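# Load a blank into the vise and tidy the parts

## Task

Place one plain gray aluminum blank flat on the two low loose bars inside the open vise, keeping both bars standing, with the blank's long side pressed against the fixed jaw (the end block without hoses) and its short end pressed against the work stop (the short rod between the jaws). Every finished part goes flat in the black outfeed tray with its pocket facing up. Every remaining blank, aluminum or brass, must finish entirely on the infeed plate (the one with short pins), not stacked on another blank and not sitting on a pin. Each blank must end either in the same orientation it had on the plate at the start or flipped upside down.

## Robot and tools

ROBOT. Two 7-joint arms, left_arm and right_arm, each with a 140 mm two-finger gripper. left_arm's fingers can fold: grip with the outer quarter of the pads (near the tips) for a firm hold; a grip nearer the palm may be loose or slip, and pressing the tips into a surface folds them quietly and spoils the next grip. right_arm's fingers are rigid. Calibrated bases in the scene frame: left_arm (+0.008, +0.343, +0.030) m, right_arm (+0.048, -0.439, +0.030) m, both almost unrotated, z up.

FRAMES. Scene frame: origin at table height midway between the arms, +x out over the table, +z up, left_arm on +y. cam_high and the table use the scene frame. Each arm's end_effector_position (metres, the point between closed pads) and end_effector_quat_wxyz are in that arm's own base frame and may be a few cm off. The gripper's fingers point along its +z and close along its y; fingertips extend about 33 mm past the reported point (about 9 mm when wide open).

ROW FORMAT. Every row is 20 numbers in [-1, 1], always for both arms: left_arm's 10 then right_arm's 10. Per arm: 7 joint offsets in this order: elbow, waist, upper arm roll, shoulder, wrist pitch, forearm roll, wrist roll; then gripper position, force_limit, speed. Joint numbers are scaled offsets, not poses: 1.0 equals 1.632 rad for elbow, waist, upper arm roll and shoulder, 3.472 rad for forearm roll, 2.955 rad for wrist pitch, 4.439 rad for wrist roll. They count from the Joint targets shown at the start of the action (or move), not from the previous row; sending the same offset again moves further. All zeros holds an arm at its targets. Gripper position is absolute: +1 fully open (140 mm), about -0.8 pads touch, -1 closes until blocked. force_limit (-1 about 14 N up to +1 about 58 N on a narrow part) and speed (-1 about 30 mm/s, 0 about 140, +1 about 250) both start at +1; a faster close squeezes much harder. To leave a gripper alone, repeat its last three numbers.

JOINT RANGES (rad): waist ±2.901, shoulder ±1.836, upper arm roll ±2.901, elbow -3.077 to -0.117, forearm roll ±2.876, wrist pitch 0.440 to 4.622, wrist roll ±3.051. Stay well inside: targets within 0.05 rad of an end can trip a fault. Actions that push a joint more than 0.018 rad past its end are refused.

TOOLS.
- execute_actions(actions, cameras): actions is a list of actions; each action is a table of 1 to 15 rows, one row per 1/30 s step, the last row repeated to fill 15 steps. An empty list just reports state.
- move(target, speed, blend, blocking, cameras): target is one row or a list of up to 15 rows, all offsets from the same current Joint targets. speed in rad/s (0.01 to 5.26, default 0.5) caps the joint with farthest to go. blend in rad rounds corners between listed targets. blocking=false returns early while motion continues. Paths ignore obstacles and the other arm. The result adds a move: line (done, off_target, moving, held, fault).
- wait(seconds 0 to 10), stop() to brake a running move.
- zoom_image(camera, region [x0, y0, x1, y1] pixels, at most 504x504) on cam_high, cam_left_wrist or cam_right_wrist.
- clear_fault(arm) after a reported torque or force fault.
- read_manual(section) gives licence texts only.
- finished_scene(scene) ends the current scene for good; pass its number.

RESULTS. Joint positions, velocities, targets and torques list each arm in the joint order above. object_status: 0 moving, 1 blocked while opening, 2 blocked while closing (a grip), 3 reached the target or pads met. position_measured is in counts: 3 open, ~75 = 100 mm, ~139 = 60 mm, ~200 = 20 mm, 230 closed. To tighten a held grip, raise force_limit and nudge position (-1 to -0.98); to loosen, open then close slowly. Flange force is along the gripper's axes and includes held weight. "joint sent to its limit" and "joint command not followed" mean a limit or clearance check trimmed commands. MOTOR HOT warns of overheating from long holds or stretched poses. Each step a joint target can lead its reading only by a fixed amount, and targets that would shift the hand over 70 mm are scaled back, so big motions take several actions.

AVOID. Contact torque above 35/35/32/30/12/12/12 N m (waist, shoulder, upper arm roll, elbow, forearm roll, wrist pitch, wrist roll) or 40 N net force (held weight included) stops the arm until clear_fault. Exceeding a joint's range or speed limit also faults. Do not let the grippers touch or close on each other, drop or release moving parts, slam, push hard, squeeze parts still resting on something, swing loads fast, or let anything leave the table. Knocking over the vise bars ruins the goal. Loose objects may occasionally be nudged by outside pushes.

Each tool is called after ">>>" as name([rows], argument=value, ...), one row to a line, values as JSON.

## Session

I'll start by looking at the scene.

>>> execute_actions(actions=[])

Scene clock: 0.00 s.
left_arm: end_effector_position=(+0.1773, -0.2225, +0.2984) position_measured=3 object_status=3 end_effector_quat_wxyz=(-0.304, -0.357, +0.865, -0.182) | right_arm: end_effector_position=(+0.4602, +0.5841, +0.3235) position_measured=3 object_status=3 end_effector_quat_wxyz=(-0.361, +0.915, -0.176, -0.039)
Joint names: [elbow, waist, upper arm roll, shoulder, wrist pitch, forearm roll, wrist roll]
Joint positions: left_arm=[-2.711 -0.571 0.324 -0.837 1.675 -0.458 0.514] | right_arm=[-1.901 0.775 0.008 0.132 2.481 0.795 -0.941]
Joint velocities: within noise
Joint torques (N m): no reading
External joint torques (N m): no reading
Flange force (N): no reading
Joint targets: left_arm=[-2.711 -0.571 0.324 -0.837 1.675 -0.458 0.514] | right_arm=[-1.901 0.775 0.008 0.132 2.481 0.795 -0.941]
Tool commands: left_gripper/position=+1.0 left_gripper/force_limit=+1.0 left_gripper/speed=+1.0 right_gripper/position=+1.0 right_gripper/force_limit=+1.0 right_gripper/speed=+1.0

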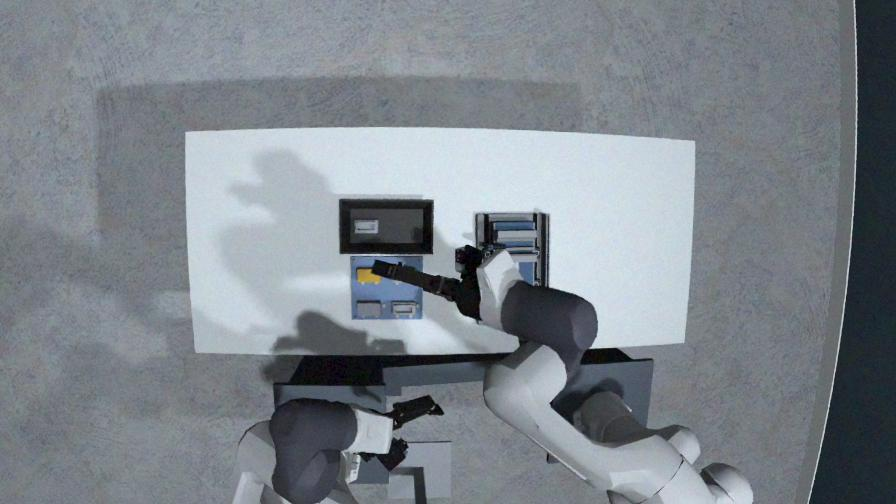

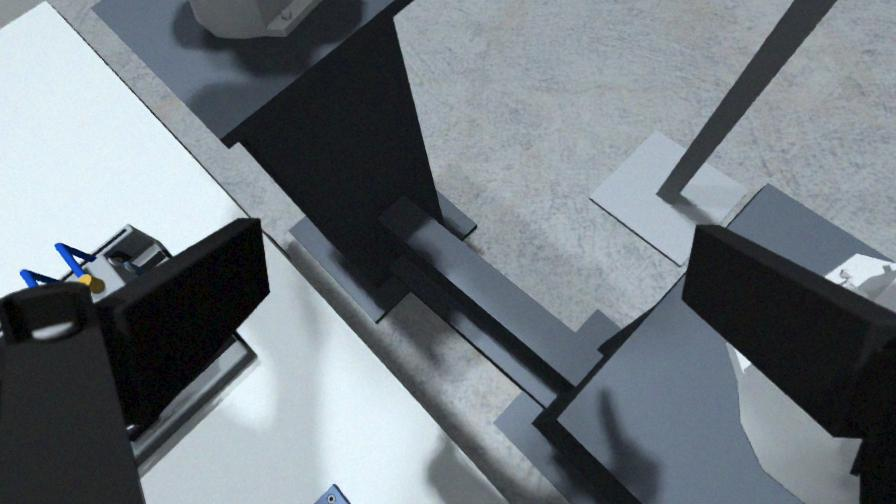

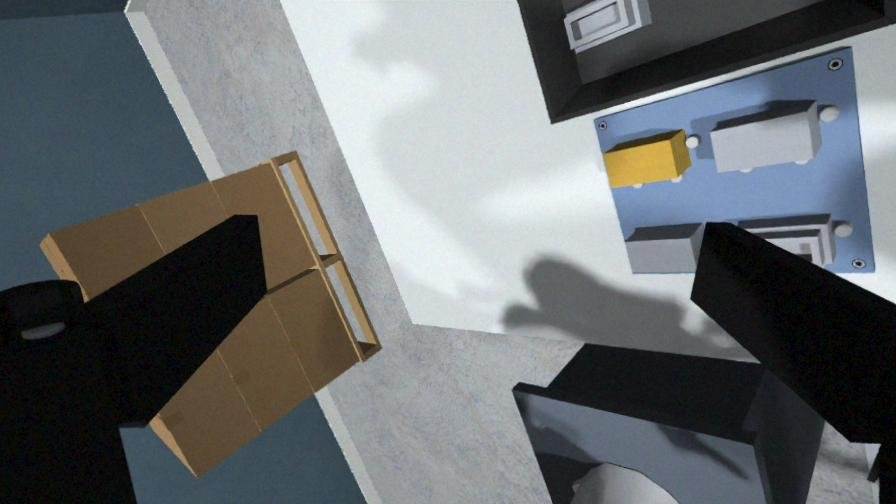

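>>> zoom_image(camera="cam_high", region=[330, 180, 570, 330])

>>> zoom_image(camera="cam_right_wrist", region=[540, 0, 896, 300])

Scaled by 2.100 (camera's finer frame: 1280x720).

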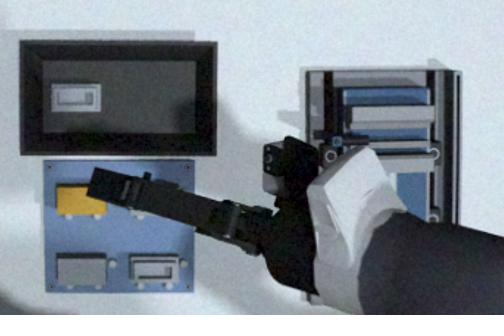

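Scaled by 1.416 (camera's finer frame: 1280x720).

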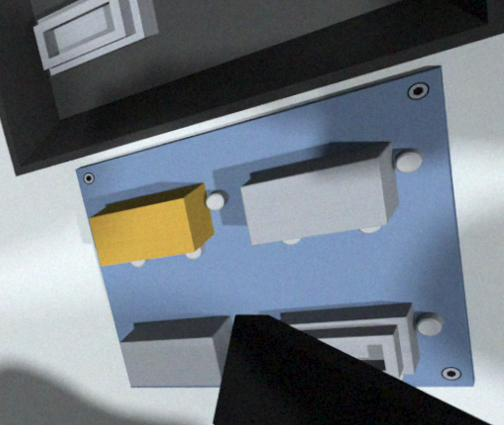

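>>> move(target=[0,0,0,0,0,0,0,1,1,1, 0,-0.75,0,0,0,0,0,1,1,1], speed=0.8)

Scene clock: 41.37 s.
left_arm: end_effector_position=(+0.1773, -0.2225, +0.2984) position_measured=3 object_status=3 end_effector_quat_wxyz=(-0.304, -0.357, +0.865, -0.182) | right_arm: end_effector_position=(+0.7052, -0.2362, +0.3236) position_measured=3 object_status=3 end_effector_quat_wxyz=(-0.318, +0.646, -0.671, +0.177)
Joint positions: left_arm=[-2.711 -0.571 0.324 -0.837 1.675 -0.458 0.514] | right_arm=[-1.901 -0.45 0.006 0.132 2.482 0.795 -0.941]
Joint torques (N m): left_arm=[23.46 0.55 -3.86 -3.27 1.38 -0.68 -0.06] | right_arm=[27.09 -0.35 0.82 -37.41 2.49 0.19 -0.11]
External joint torques (N m): left_arm=[0.21 0.57 1.06 -0.29 0.12 0.17 -0.07] | right_arm=[1.5 -0.04 1.03 0.61 -0.05 0.04 -0.04]
Flange force (N): left_arm=[-1.6 1.8 -1.7] | right_arm=[3.2 -5.9 3.1]
Joint targets: left_arm=[-2.711 -0.571 0.324 -0.837 1.675 -0.458 0.514] | right_arm=[-1.901 -0.450 0.008 0.132 2.481 0.795 -0.941]
move: done
cam_right_wrist: T_world_to_cam=[[-0.749302, 0.0861187, -0.656605, 0.770632], [-0.276538, 0.86023, 0.428405, 0.263647], [0.601725, 0.502581, -0.620757, 0.0307863], [0, 0, 0, 1]] pos_world=[0.631819, -0.308636, 0.412164]

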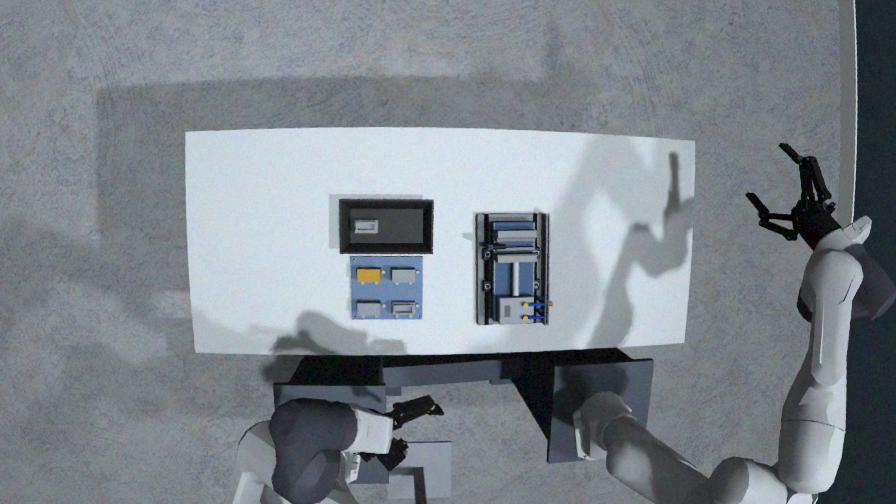

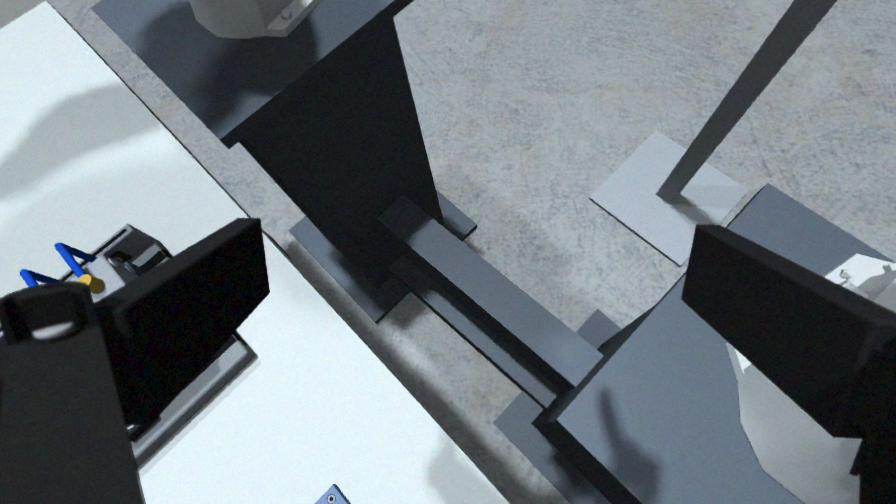

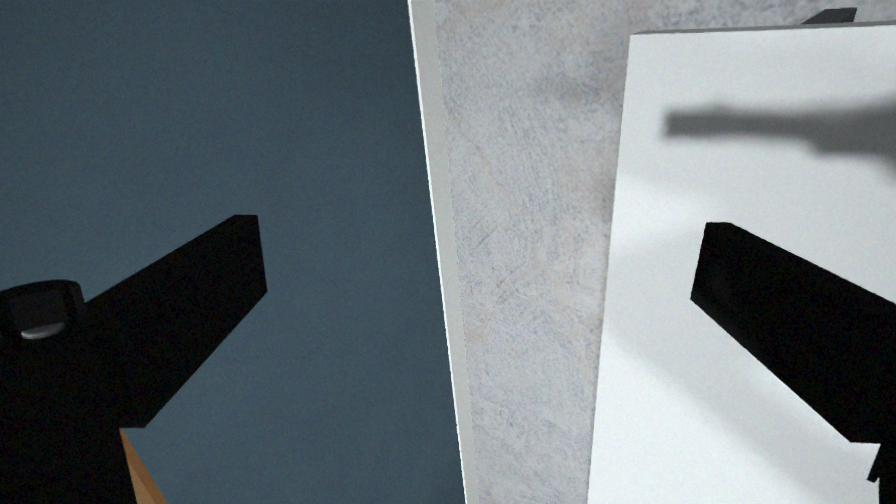

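>>> zoom_image(camera="cam_high", region=[465, 200, 565, 335])

>>> zoom_image(camera="cam_high", region=[335, 192, 440, 328])

Scaled by 3.733 (camera's finer frame: 1280x720).

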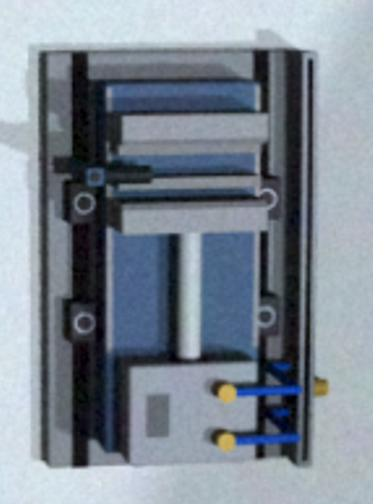

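Scaled by 3.706 (camera's finer frame: 1280x720).

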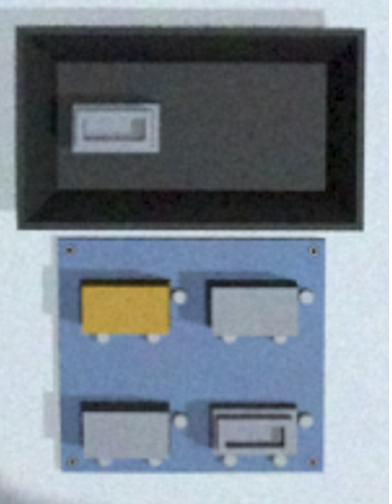

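>>> move(target=[0.3061,0.1308,-0.1985,0.3614,0.0979,0.1319,0.1539,1,1,1, 0.011,0.585,-0.005,-0.029,-0.1738,-0.229,-0.0282,1,1,1], speed=0.7)

Scene clock: 84.63 s.
left_arm: end_effector_position=(+0.4454, -0.1676, +0.2702) position_measured=3 object_status=3 end_effector_quat_wxyz=(-0.002, -0.011, +1.000, -0.002) | right_arm: end_effector_position=(+0.5100, +0.2840, +0.2493) position_measured=3 object_status=3 end_effector_quat_wxyz=(-0.002, +1.000, -0.001, +0.000)
Joint positions: left_arm=[-2.213 -0.359 0.001 -0.249 1.962 -0.004 1.192] | right_arm=[-1.884 0.506 0.001 0.086 1.972 0.003 -1.062]
Joint velocities: left_arm=[0.001 0.001 0 0 0 0 0.006] | right_arm=[within noise]
Joint torques (N m): left_arm=[24.87 0.89 0.16 -23.09 2.79 1.12 0] | right_arm=[26.5 -0.27 0.52 -35.75 2.34 0.39 -0.34]
External joint torques (N m): left_arm=[0.49 1.01 0.54 0.43 0.36 0.41 0] | right_arm=[1.67 -0.25 0.45 0.05 -0.32 -0.37 -0.34]
Flange force (N): left_arm=[-3.2 0.4 0.2] | right_arm=[6.3 -3.0 -3.8]
Joint targets: left_arm=[-2.211 -0.357 0.000 -0.248 1.964 0.000 1.198] | right_arm=[-1.883 0.505 0.000 0.084 1.967 0.000 -1.066]
move: done
cam_left_wrist: T_world_to_cam=[[-0.0214685, 0.999767, -0.00217445, 0.184734], [0.941748, 0.0209527, 0.335666, -0.498521], [0.335633, 0.00515845, -0.941979, 0.248824], [0, 0, 0, 1]] pos_world=[0.389933, -0.175529, 0.402125]
cam_right_wrist: T_world_to_cam=[[0.0143478, -0.999838, -0.010895, 0.288826], [-0.937975, -0.0172334, 0.346275, 0.401032], [-0.346407, 0.00525097, -0.93807, 0.544569], [0, 0, 0, 1]] pos_world=[0.560656, 0.29283, 0.375123]

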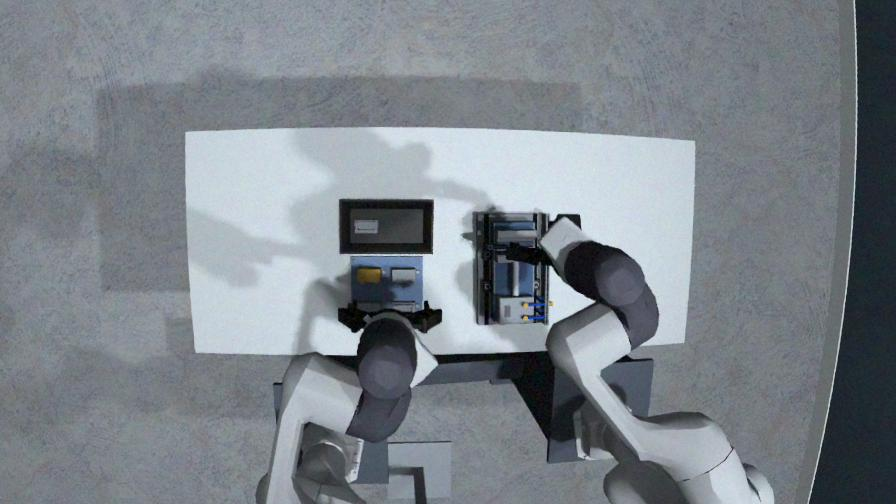

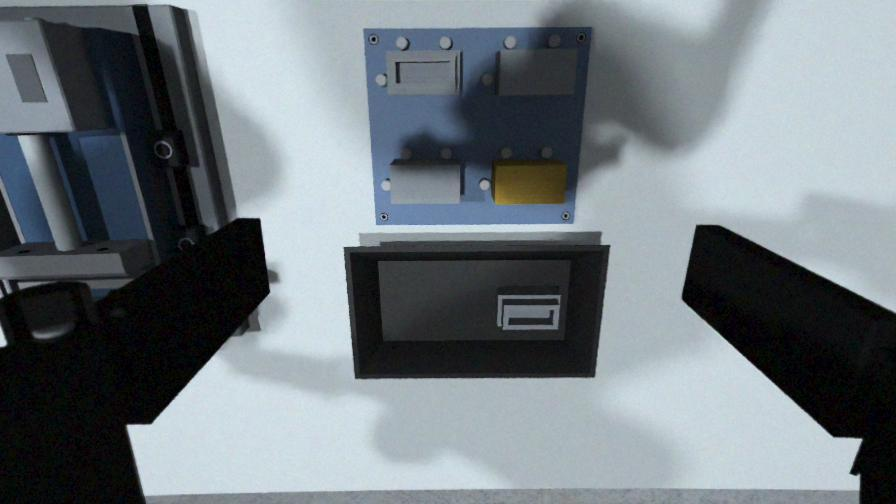

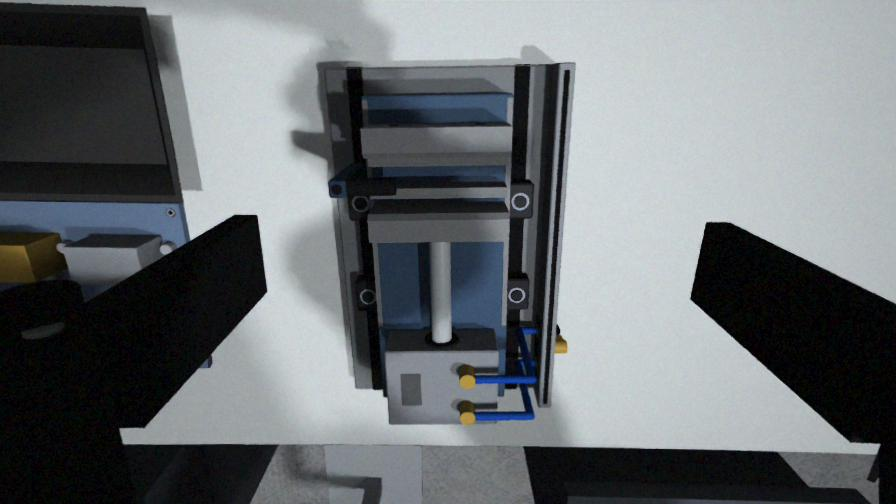

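>>> zoom_image(camera="cam_right_wrist", region=[310, 50, 590, 250])

>>> zoom_image(camera="cam_left_wrist", region=[340, 10, 620, 240])

Scaled by 1.800 (camera's finer frame: 1280x720).

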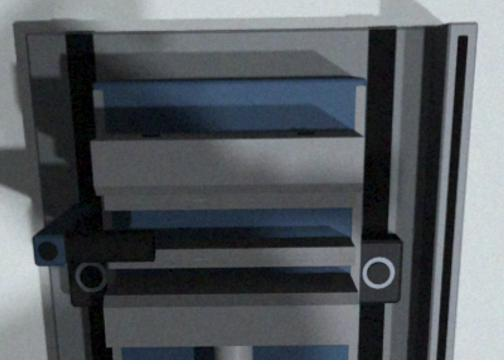

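Scaled by 1.800 (camera's finer frame: 1280x720).

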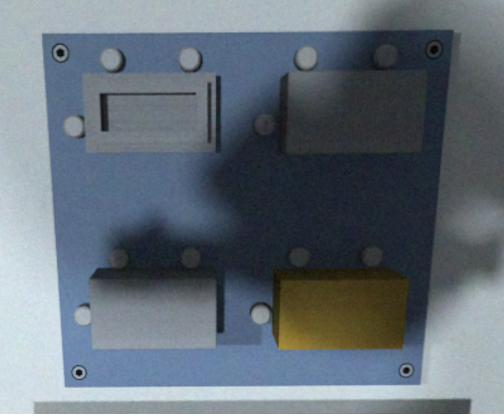

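>>> move(target=[-0.2290,-0.0836,0,-0.1661,0.0344,0,-0.0308,1,1,1, -0.0674,0,0,0.0355,0.0569,0,0.7064,1,1,1], speed=1.5)

>>> zoom_image(camera="cam_right_wrist", region=[290, 100, 610, 330])

>>> zoom_image(camera="cam_left_wrist", region=[320, 60, 640, 330])

Scene clock: 157.73 s.
left_arm: end_effector_position=(+0.3341, -0.1798, +0.2193) position_measured=3 object_status=3 end_effector_quat_wxyz=(-0.002, -0.008, +1.000, -0.001) | right_arm: end_effector_position=(+0.5093, +0.2833, +0.1811) position_measured=3 object_status=3 end_effector_quat_wxyz=(-0.001, -0.005, +1.000, +0.001)
Joint positions: left_arm=[-2.584 -0.492 0.001 -0.517 2.064 -0.004 1.064] | right_arm=[-1.991 0.506 0.001 0.141 2.131 0.003 2.065]
Joint velocities: left_arm=[within noise] | right_arm=[0 -0.001 -0.001 -0.001 0.001 0 0.007]
Joint torques (N m): left_arm=[23.93 0.19 0.12 -14.35 2.77 1 -0.21] | right_arm=[24.9 -0.32 0.67 -35.61 2.62 0.44 0.17]
External joint torques (N m): left_arm=[-0.12 0.28 0.72 -0.42 0.32 0.33 -0.21] | right_arm=[1.05 -0.23 0.61 1.11 0.18 -0.29 0.17]
Flange force (N): left_arm=[0.7 1.8 0.7] | right_arm=[-6.0 3.9 0.2]
Joint targets: left_arm=[-2.585 -0.494 0.000 -0.519 2.066 0.000 1.061] | right_arm=[-1.993 0.505 0.000 0.142 2.136 0.000 2.070]
move: done
cam_left_wrist: T_world_to_cam=[[-0.0161816, 0.999869, -0.000594317, 0.192309], [0.942479, 0.0154513, 0.333907, -0.377212], [0.333872, 0.00484301, -0.942606, 0.23898], [0, 0, 0, 1]] pos_world=[0.278837, -0.187613, 0.351332]
cam_right_wrist: T_world_to_cam=[[-0.0279255, 0.999594, -0.0056478, -0.258478], [0.938243, 0.0281599, 0.344828, -0.544117], [0.344847, 0.00433049, -0.938649, 0.128644], [0, 0, 0, 1]] pos_world=[0.458934, 0.273138, 0.306918]

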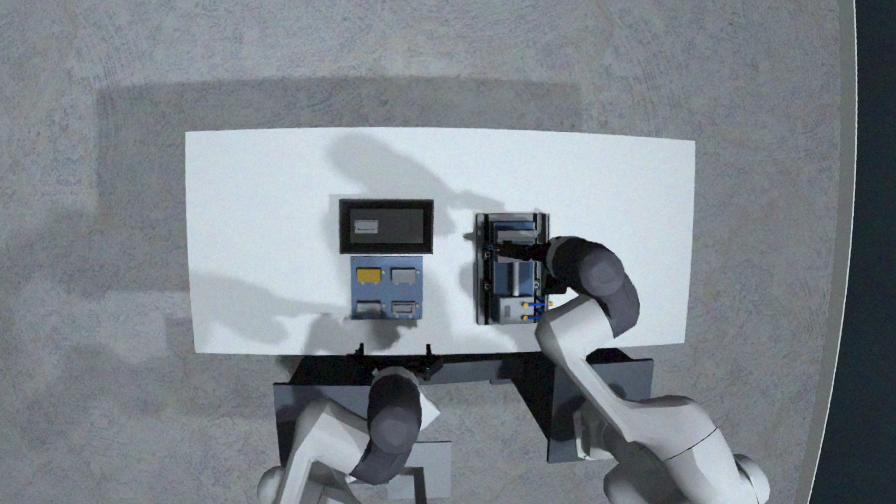

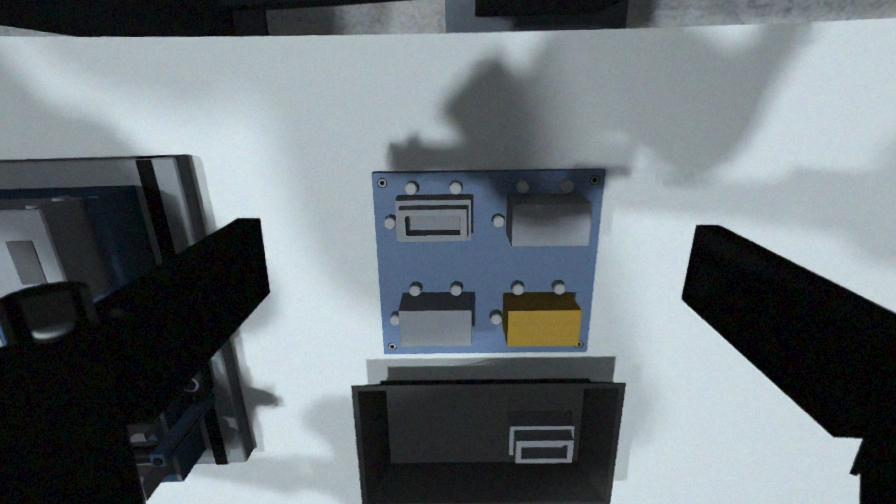

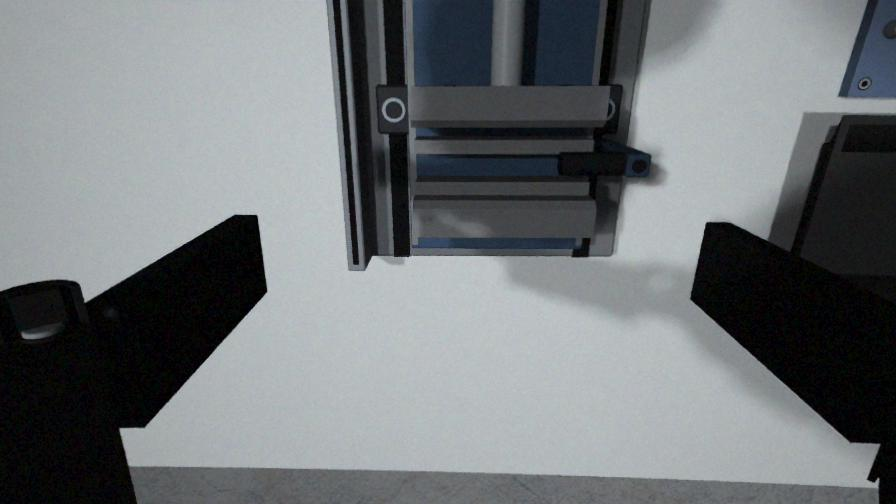

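Scaled by 1.575 (camera's finer frame: 1280x720).

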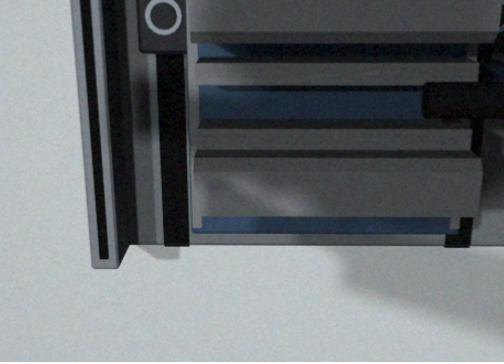

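Scaled by 1.575 (camera's finer frame: 1280x720).

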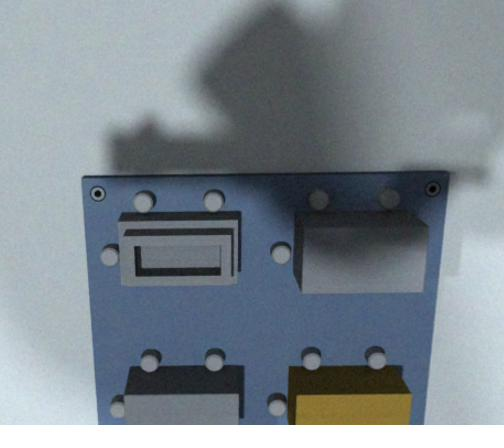

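>>> move(target=[-0.01734,0.01127,0,0.22978,0.13648,0,-0.34976,0.0,0,0, 0,0.02145,0,0,0,0,-0.346,0.0,0,0], speed=1.2)

>>> zoom_image(camera="cam_left_wrist", region=[270, 60, 630, 380])

>>> zoom_image(camera="cam_right_wrist", region=[270, 60, 630, 380])

Scene clock: 243.90 s.
left_arm: end_effector_position=(+0.3801, -0.1964, +0.0905) position_measured=129 object_status=3 end_effector_quat_wxyz=(+0.001, +0.712, -0.702, +0.000) | right_arm: end_effector_position=(+0.4997, +0.3000, +0.1810) position_measured=129 object_status=3 end_effector_quat_wxyz=(+0.000, +0.707, -0.707, -0.001)
Joint positions: left_arm=[-2.613 -0.477 0.001 -0.145 2.467 -0.004 -0.487] | right_arm=[-1.992 0.539 0.001 0.141 2.132 0.003 0.539]
Joint velocities: left_arm=[0.001 0 -0.001 0 0.001 0.001 -0.008] | right_arm=[0 0.001 0 0.001 0 -0.001 -0.004]
Joint torques (N m): left_arm=[20.64 0.89 0.33 -22.85 2.93 0.79 -0.2] | right_arm=[25.14 0.08 0.7 -35.87 2.64 0.37 -0.3]
External joint torques (N m): left_arm=[0.03 0.95 0.54 0.54 0.31 0.31 -0.2] | right_arm=[1.28 0 0.5 0.82 0.13 -0.26 -0.3]
Flange force (N): left_arm=[-0.5 -2.0 2.1] | right_arm=[-3.6 -6.2 -0.5]
Joint targets: left_arm=[-2.613 -0.475 0.000 -0.144 2.469 0.000 -0.492] | right_arm=[-1.993 0.540 0.000 0.142 2.136 0.000 0.534]
move: done
cam_left_wrist: T_world_to_cam=[[-0.999913, -0.012921, 0.00273794, 0.384198], [-0.0112431, 0.941464, 0.336927, 0.166751], [-0.0069311, 0.336867, -0.941527, 0.296927], [0, 0, 0, 1]] pos_world=[0.388097, -0.25205, 0.22233]
cam_right_wrist: T_world_to_cam=[[-0.999849, -0.0164588, -0.00563288, 0.514939], [-0.0173902, 0.93728, 0.348144, -0.331332], [-0.000450466, 0.348189, -0.937424, 0.20095], [0, 0, 0, 1]] pos_world=[0.509189, 0.249057, 0.306627]

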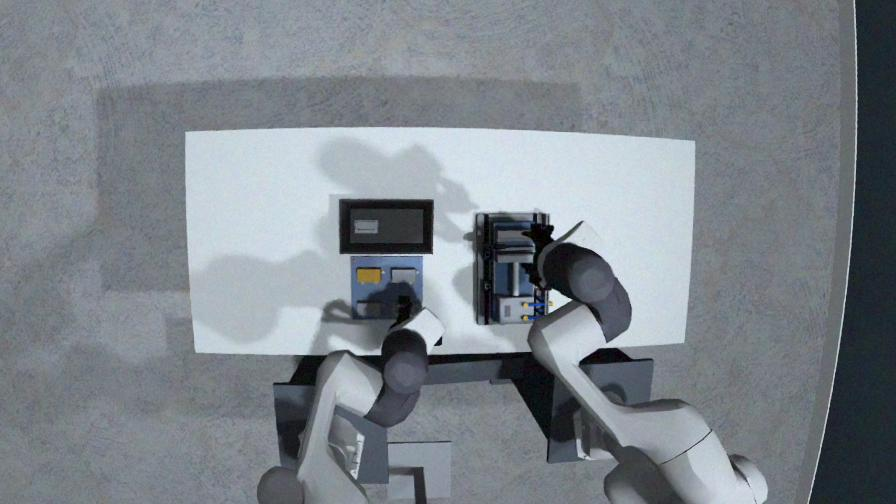

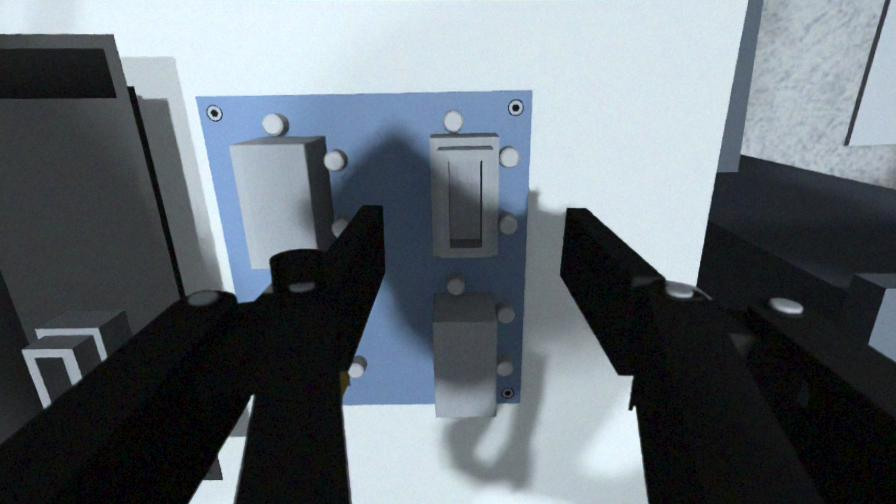

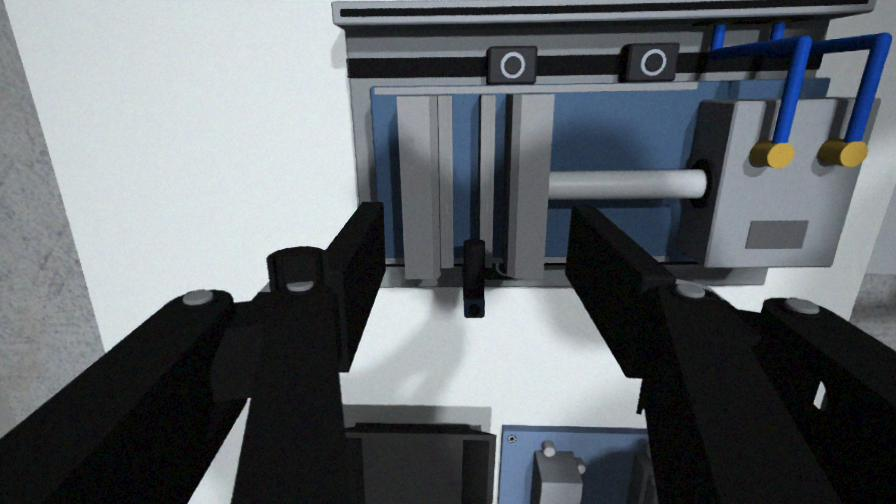

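Scaled by 1.400 (camera's finer frame: 1280x720).

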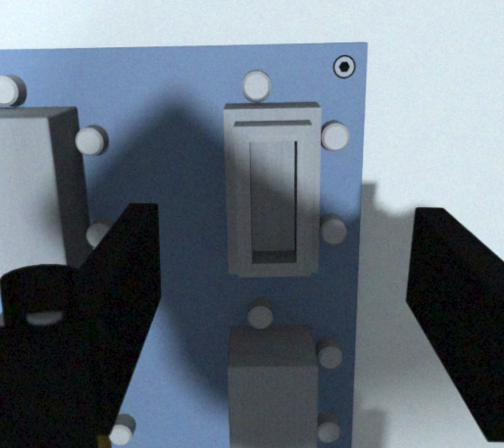

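Scaled by 1.400 (camera's finer frame: 1280x720).

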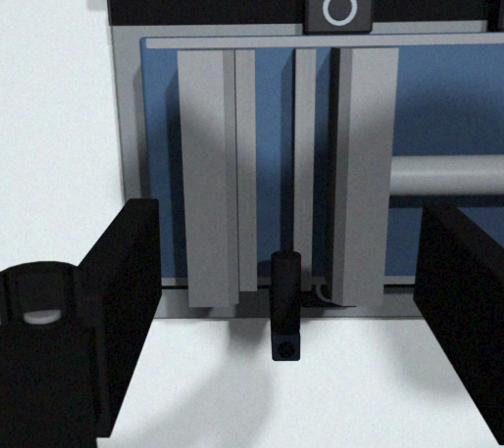

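>>> move(target=[-0.01446,0,0,0.09608,0.06105,0,0,0.0,0,0, 0,0,0,0,0,0,-0.6,0.0,0,0], speed=1.0)

>>> zoom_image(camera="cam_left_wrist", region=[330, 30, 630, 300])

Scene clock: 296.90 s.
left_arm: end_effector_position=(+0.3811, -0.1967, +0.0305) position_measured=129 object_status=3 end_effector_quat_wxyz=(+0.001, +0.713, -0.701, +0.000) | right_arm: end_effector_position=(+0.4996, +0.3000, +0.1809) position_measured=129 object_status=3 end_effector_quat_wxyz=(-0.001, +0.855, +0.519, +0.000)
Joint positions: left_arm=[-2.636 -0.477 0.001 0.012 2.647 -0.004 -0.489] | right_arm=[-1.992 0.539 0.001 0.141 2.132 0.003 -2.125]
Joint velocities: left_arm=[within noise] | right_arm=[-0.001 0 0 0.001 0.001 0.001 -0.006]
Joint torques (N m): left_arm=[17.67 0.81 0.49 -25.64 2.91 0.67 -0.2] | right_arm=[25.36 0.07 0.69 -35.88 2.73 0.54 -0.21]
External joint torques (N m): left_arm=[-0.21 0.91 0.58 0.47 0.32 0.3 -0.2] | right_arm=[1.47 0.03 0.49 0.81 0.14 -0.25 -0.21]
Flange force (N): left_arm=[-1.0 -0.8 2.3] | right_arm=[6.7 4.1 -0.7]
Joint targets: left_arm=[-2.637 -0.475 0.000 0.013 2.650 0.000 -0.492] | right_arm=[-1.993 0.540 0.000 0.142 2.136 0.000 -2.130]
move: done
cam_left_wrist: T_world_to_cam=[[-0.999881, -0.015279, 0.00189713, 0.384995], [-0.0137444, 0.941326, 0.337219, 0.188156], [-0.00693817, 0.337153, -0.941424, 0.240601], [0, 0, 0, 1]] pos_world=[0.389205, -0.252353, 0.162328]
cam_right_wrist: T_world_to_cam=[[0.895379, -0.445197, -0.00980678, -0.302586], [-0.414689, -0.841642, 0.345937, 0.401211], [-0.162264, -0.305678, -0.938206, 0.478022], [0, 0, 0, 1]] pos_world=[0.514872, 0.349086, 0.306722]

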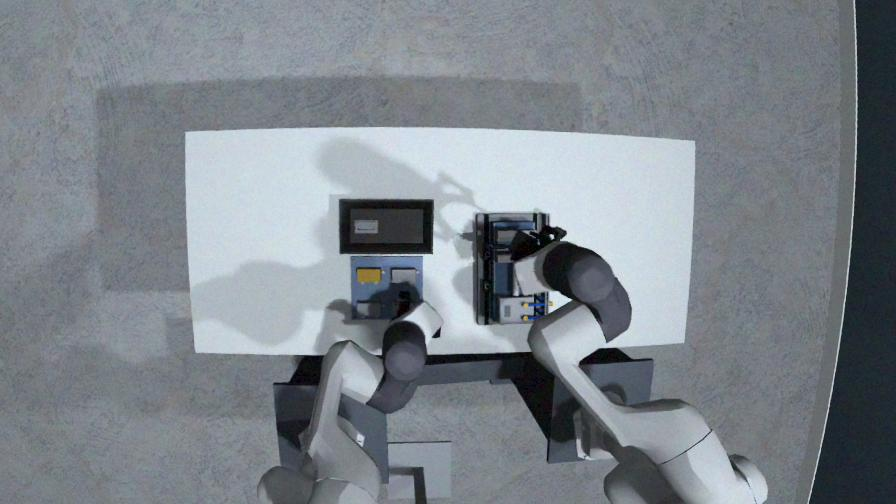

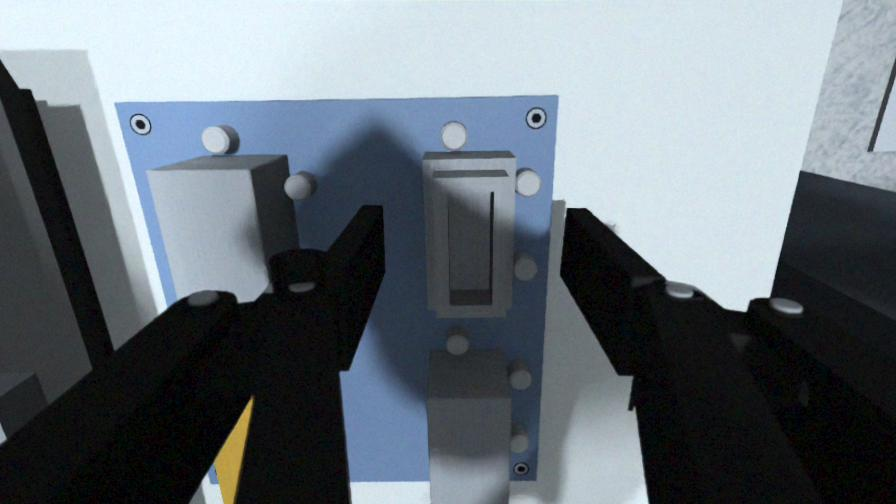

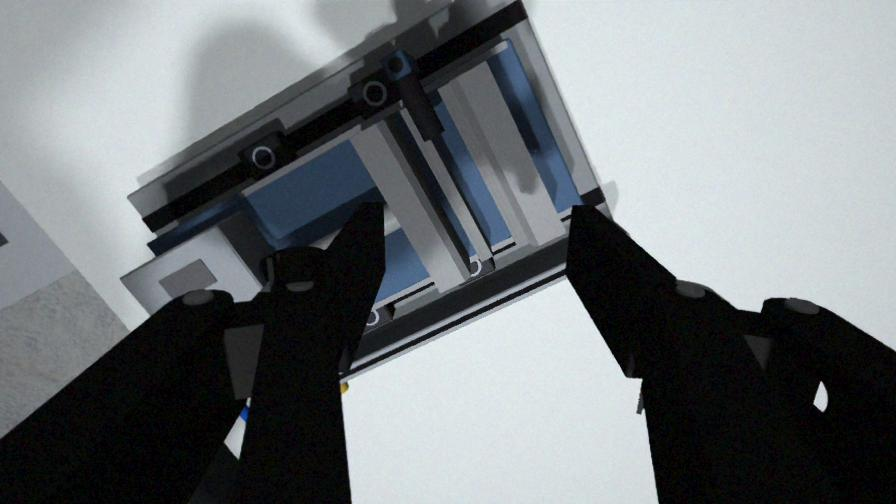

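Scaled by 1.680 (camera's finer frame: 1280x720).

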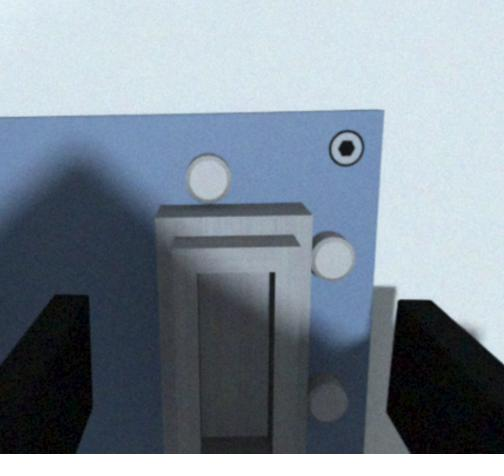

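>>> move([
  [0.00165,0.002,0,0.0206,0.01049,0,0.0009,0.0,0,0, 0,0,0,0,0,0,0,0.0,0,0],
  [0.00165,0.002,0,0.0206,0.01049,0,0.0009,-1,-1,-1, 0,0,0,0,0,0,0,0.0,0,0],
], speed=0.3, cameras=["cam_left_wrist"])

>>> zoom_image(camera="cam_left_wrist", region=[330, 30, 630, 300])

Scene clock: 328.60 s.
left_arm: end_effector_position=(+0.3810, -0.1959, +0.0191) position_measured=178 object_status=2 end_effector_quat_wxyz=(+0.001, +0.713, -0.701, -0.002) | right_arm: end_effector_position=(+0.4996, +0.3000, +0.1809) position_measured=129 object_status=3 end_effector_quat_wxyz=(-0.001, +0.854, +0.520, +0.000)
Joint positions: left_arm=[-2.635 -0.473 -0.001 0.045 2.676 -0.004 -0.489] | right_arm=[-1.992 0.539 0.001 0.141 2.132 0.003 -2.127]
Joint torques (N m): left_arm=[17.29 1.33 1.55 -24.72 3.57 0.64 0.01] | right_arm=[25.39 0.02 0.76 -35.77 2.72 0.55 -0.26]
External joint torques (N m): left_arm=[-0.05 1.42 1.59 2.04 0.99 0.3 0] | right_arm=[1.48 0.08 0.67 0.99 0.12 -0.23 -0.26]
Flange force (N): left_arm=[-1.3 -4.9 8.8] | right_arm=[7.3 4.3 -0.6]
Joint targets: left_arm=[-2.634 -0.472 0.000 0.047 2.681 0.000 -0.488] | right_arm=[-1.993 0.540 0.000 0.142 2.136 0.000 -2.130]
move: done
cam_left_wrist: T_world_to_cam=[[-0.999846, -0.0167163, 0.00528573, 0.384535], [-0.0139355, 0.940696, 0.338963, 0.191159], [-0.0106385, 0.338837, -0.940785, 0.231251], [0, 0, 0, 1]] pos_world=[0.3896, -0.251751, 0.150729]

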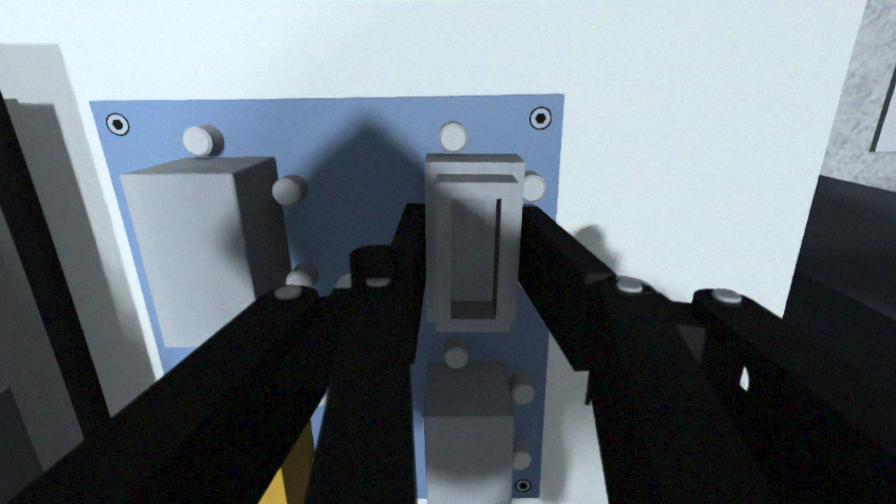

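Scaled by 1.680 (camera's finer frame: 1280x720).

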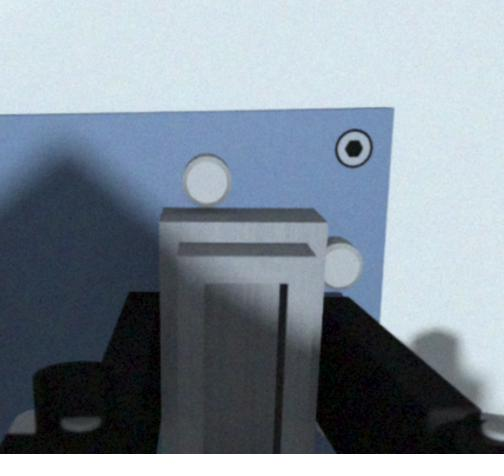

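>>> move(target=[0.02065,0,0,-0.12784,-0.082,0,0,-1,-1,-1, 0,0,0,0,0,0,0,0.0,0,0], speed=0.3, cameras=["cam_left_wrist"])

>>> zoom_image(camera="cam_left_wrist", region=[300, 30, 660, 330])

Scene clock: 335.97 s.
left_arm: end_effector_position=(+0.3814, -0.1961, +0.0984) position_measured=180 object_status=2 end_effector_quat_wxyz=(+0.001, +0.713, -0.701, -0.001) | right_arm: end_effector_position=(+0.4996, +0.3000, +0.1809) position_measured=129 object_status=3 end_effector_quat_wxyz=(-0.001, +0.854, +0.520, +0.000)
Joint positions: left_arm=[-2.602 -0.473 -0.001 -0.159 2.44 -0.003 -0.489] | right_arm=[-1.992 0.539 0.001 0.141 2.132 0.003 -2.127]
Joint velocities: left_arm=[0 -0.001 0 0.001 -0.004 0.001 0.001] | right_arm=[within noise]
Joint torques (N m): left_arm=[21.45 0.55 0.6 -24.11 2.76 0.74 0.01] | right_arm=[25.41 0.09 0.72 -35.96 2.7 0.58 -0.21]
External joint torques (N m): left_arm=[0.59 0.65 0.84 -0.9 0.16 0.25 0.01] | right_arm=[1.42 -0.01 0.48 0.91 0.09 -0.21 -0.21]
Flange force (N): left_arm=[-2.0 -0.2 -2.0] | right_arm=[6.8 4.2 -0.7]
Joint targets: left_arm=[-2.600 -0.472 0.000 -0.162 2.438 0.000 -0.488] | right_arm=[-1.993 0.540 0.000 0.142 2.136 0.000 -2.130]
move: done
cam_left_wrist: T_world_to_cam=[[-0.999854, -0.0165899, 0.00407296, 0.38463], [-0.0142375, 0.941051, 0.337966, 0.164781], [-0.00943967, 0.337859, -0.941149, 0.305357], [0, 0, 0, 1]] pos_world=[0.389803, -0.251853, 0.230129]

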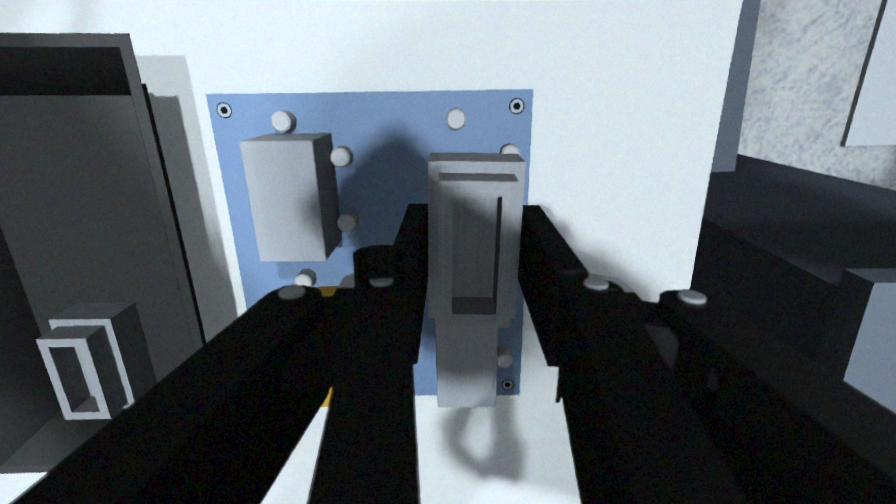

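Scaled by 1.400 (camera's finer frame: 1280x720).

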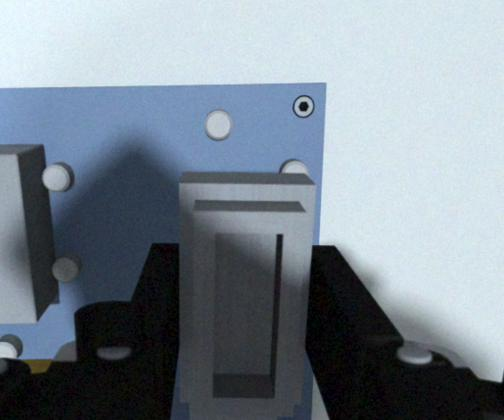

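>>> move(target=[0.43971,0.0942,0,0.3275,-0.06198,0,0.03462,-1,-1,-1, 0,0,0,0,0,0,0,0.0,0,0], speed=0.5)

>>> zoom_image(camera="cam_left_wrist", region=[200, 30, 700, 430])

Scene clock: 354.87 s.
left_arm: end_effector_position=(+0.5967, -0.1982, +0.0989) position_measured=180 object_status=2 end_effector_quat_wxyz=(+0.002, +0.715, -0.699, +0.000) | right_arm: end_effector_position=(+0.4996, +0.3000, +0.1809) position_measured=129 object_status=3 end_effector_quat_wxyz=(-0.001, +0.854, +0.520, +0.000)
Joint positions: left_arm=[-1.885 -0.319 0 0.373 2.257 -0.003 -0.339] | right_arm=[-1.992 0.539 0.001 0.141 2.132 0.003 -2.127]
Joint velocities: left_arm=[0 0 -0.001 0.001 -0.002 0 0.005] | right_arm=[within noise]
Joint torques (N m): left_arm=[23.91 0.51 0.87 -42.99 2.62 0.82 0.08] | right_arm=[25.39 0.06 0.89 -35.94 2.69 0.57 -0.21]
External joint torques (N m): left_arm=[1.14 0.88 0.86 -0.39 0.04 0.24 0.08] | right_arm=[1.44 0.07 0.74 0.83 0.09 -0.22 -0.21]
Flange force (N): left_arm=[-0.2 -4.0 -1.2] | right_arm=[6.8 3.9 -0.8]
Joint targets: left_arm=[-1.883 -0.318 0.000 0.373 2.255 0.000 -0.334] | right_arm=[-1.993 0.540 0.000 0.142 2.136 0.000 -2.130]
move: done
cam_left_wrist: T_world_to_cam=[[-0.999776, -0.0209603, 0.00297391, 0.599075], [-0.018738, 0.941516, 0.336447, 0.172635], [-0.00985201, 0.336316, -0.941698, 0.308587], [0, 0, 0, 1]] pos_world=[0.605216, -0.253764, 0.230731]
cam_right_wrist: T_world_to_cam=[[0.896305, -0.443332, -0.00970127, -0.303662], [-0.412965, -0.842481, 0.345955, 0.400569], [-0.161546, -0.306075, -0.938201, 0.477773], [0, 0, 0, 1]] pos_world=[0.514777, 0.349083, 0.306722]

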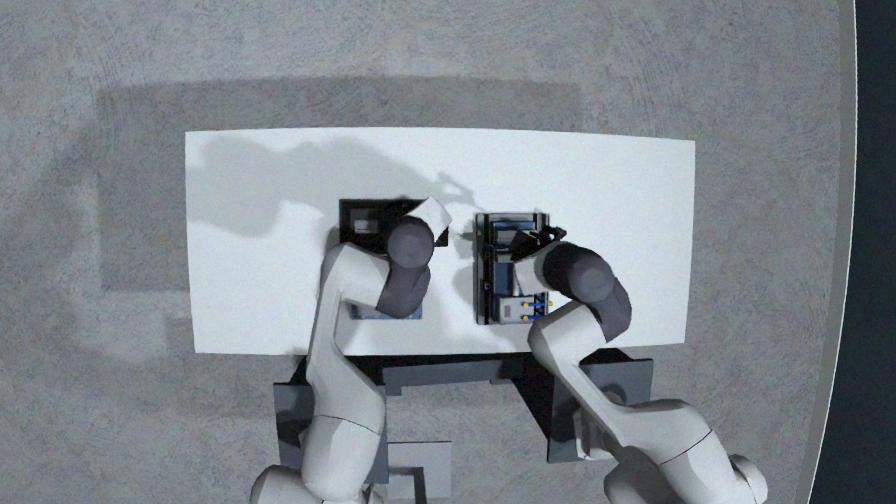

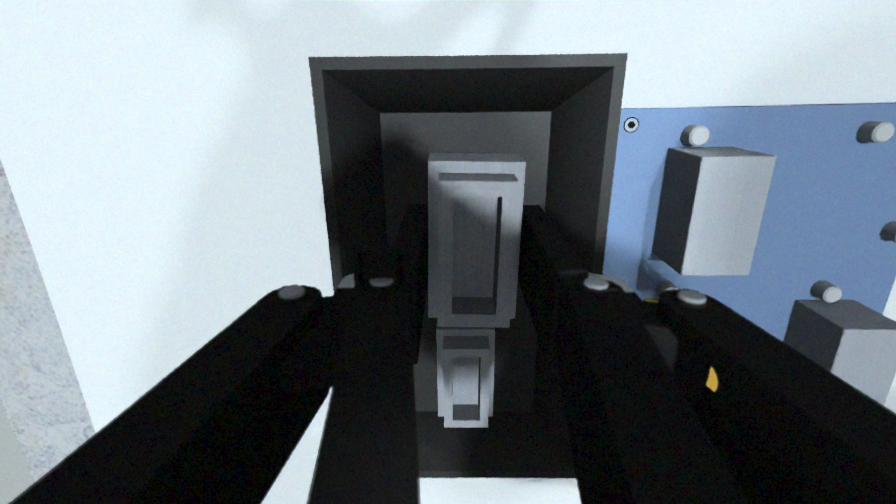

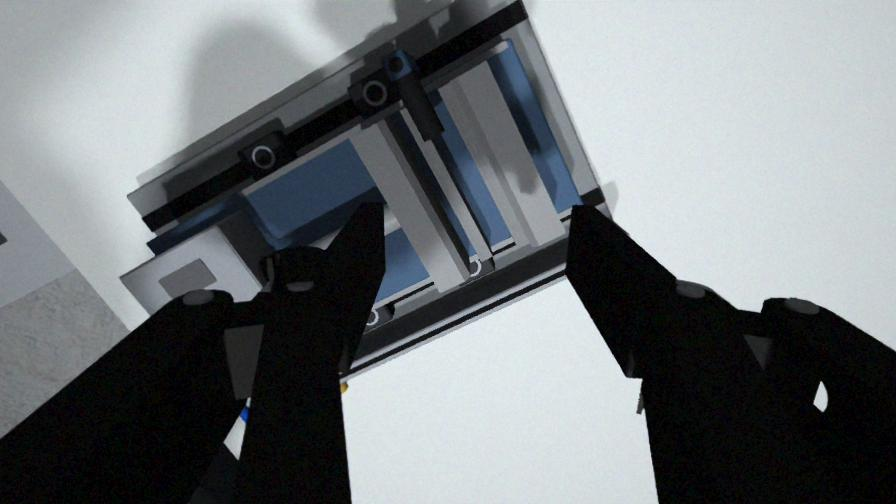

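Scaled by 1.008 (camera's finer frame: 1280x720).

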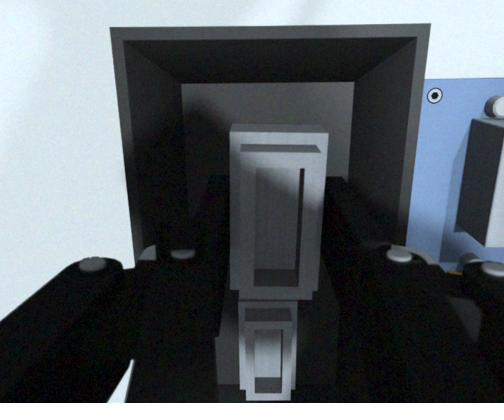

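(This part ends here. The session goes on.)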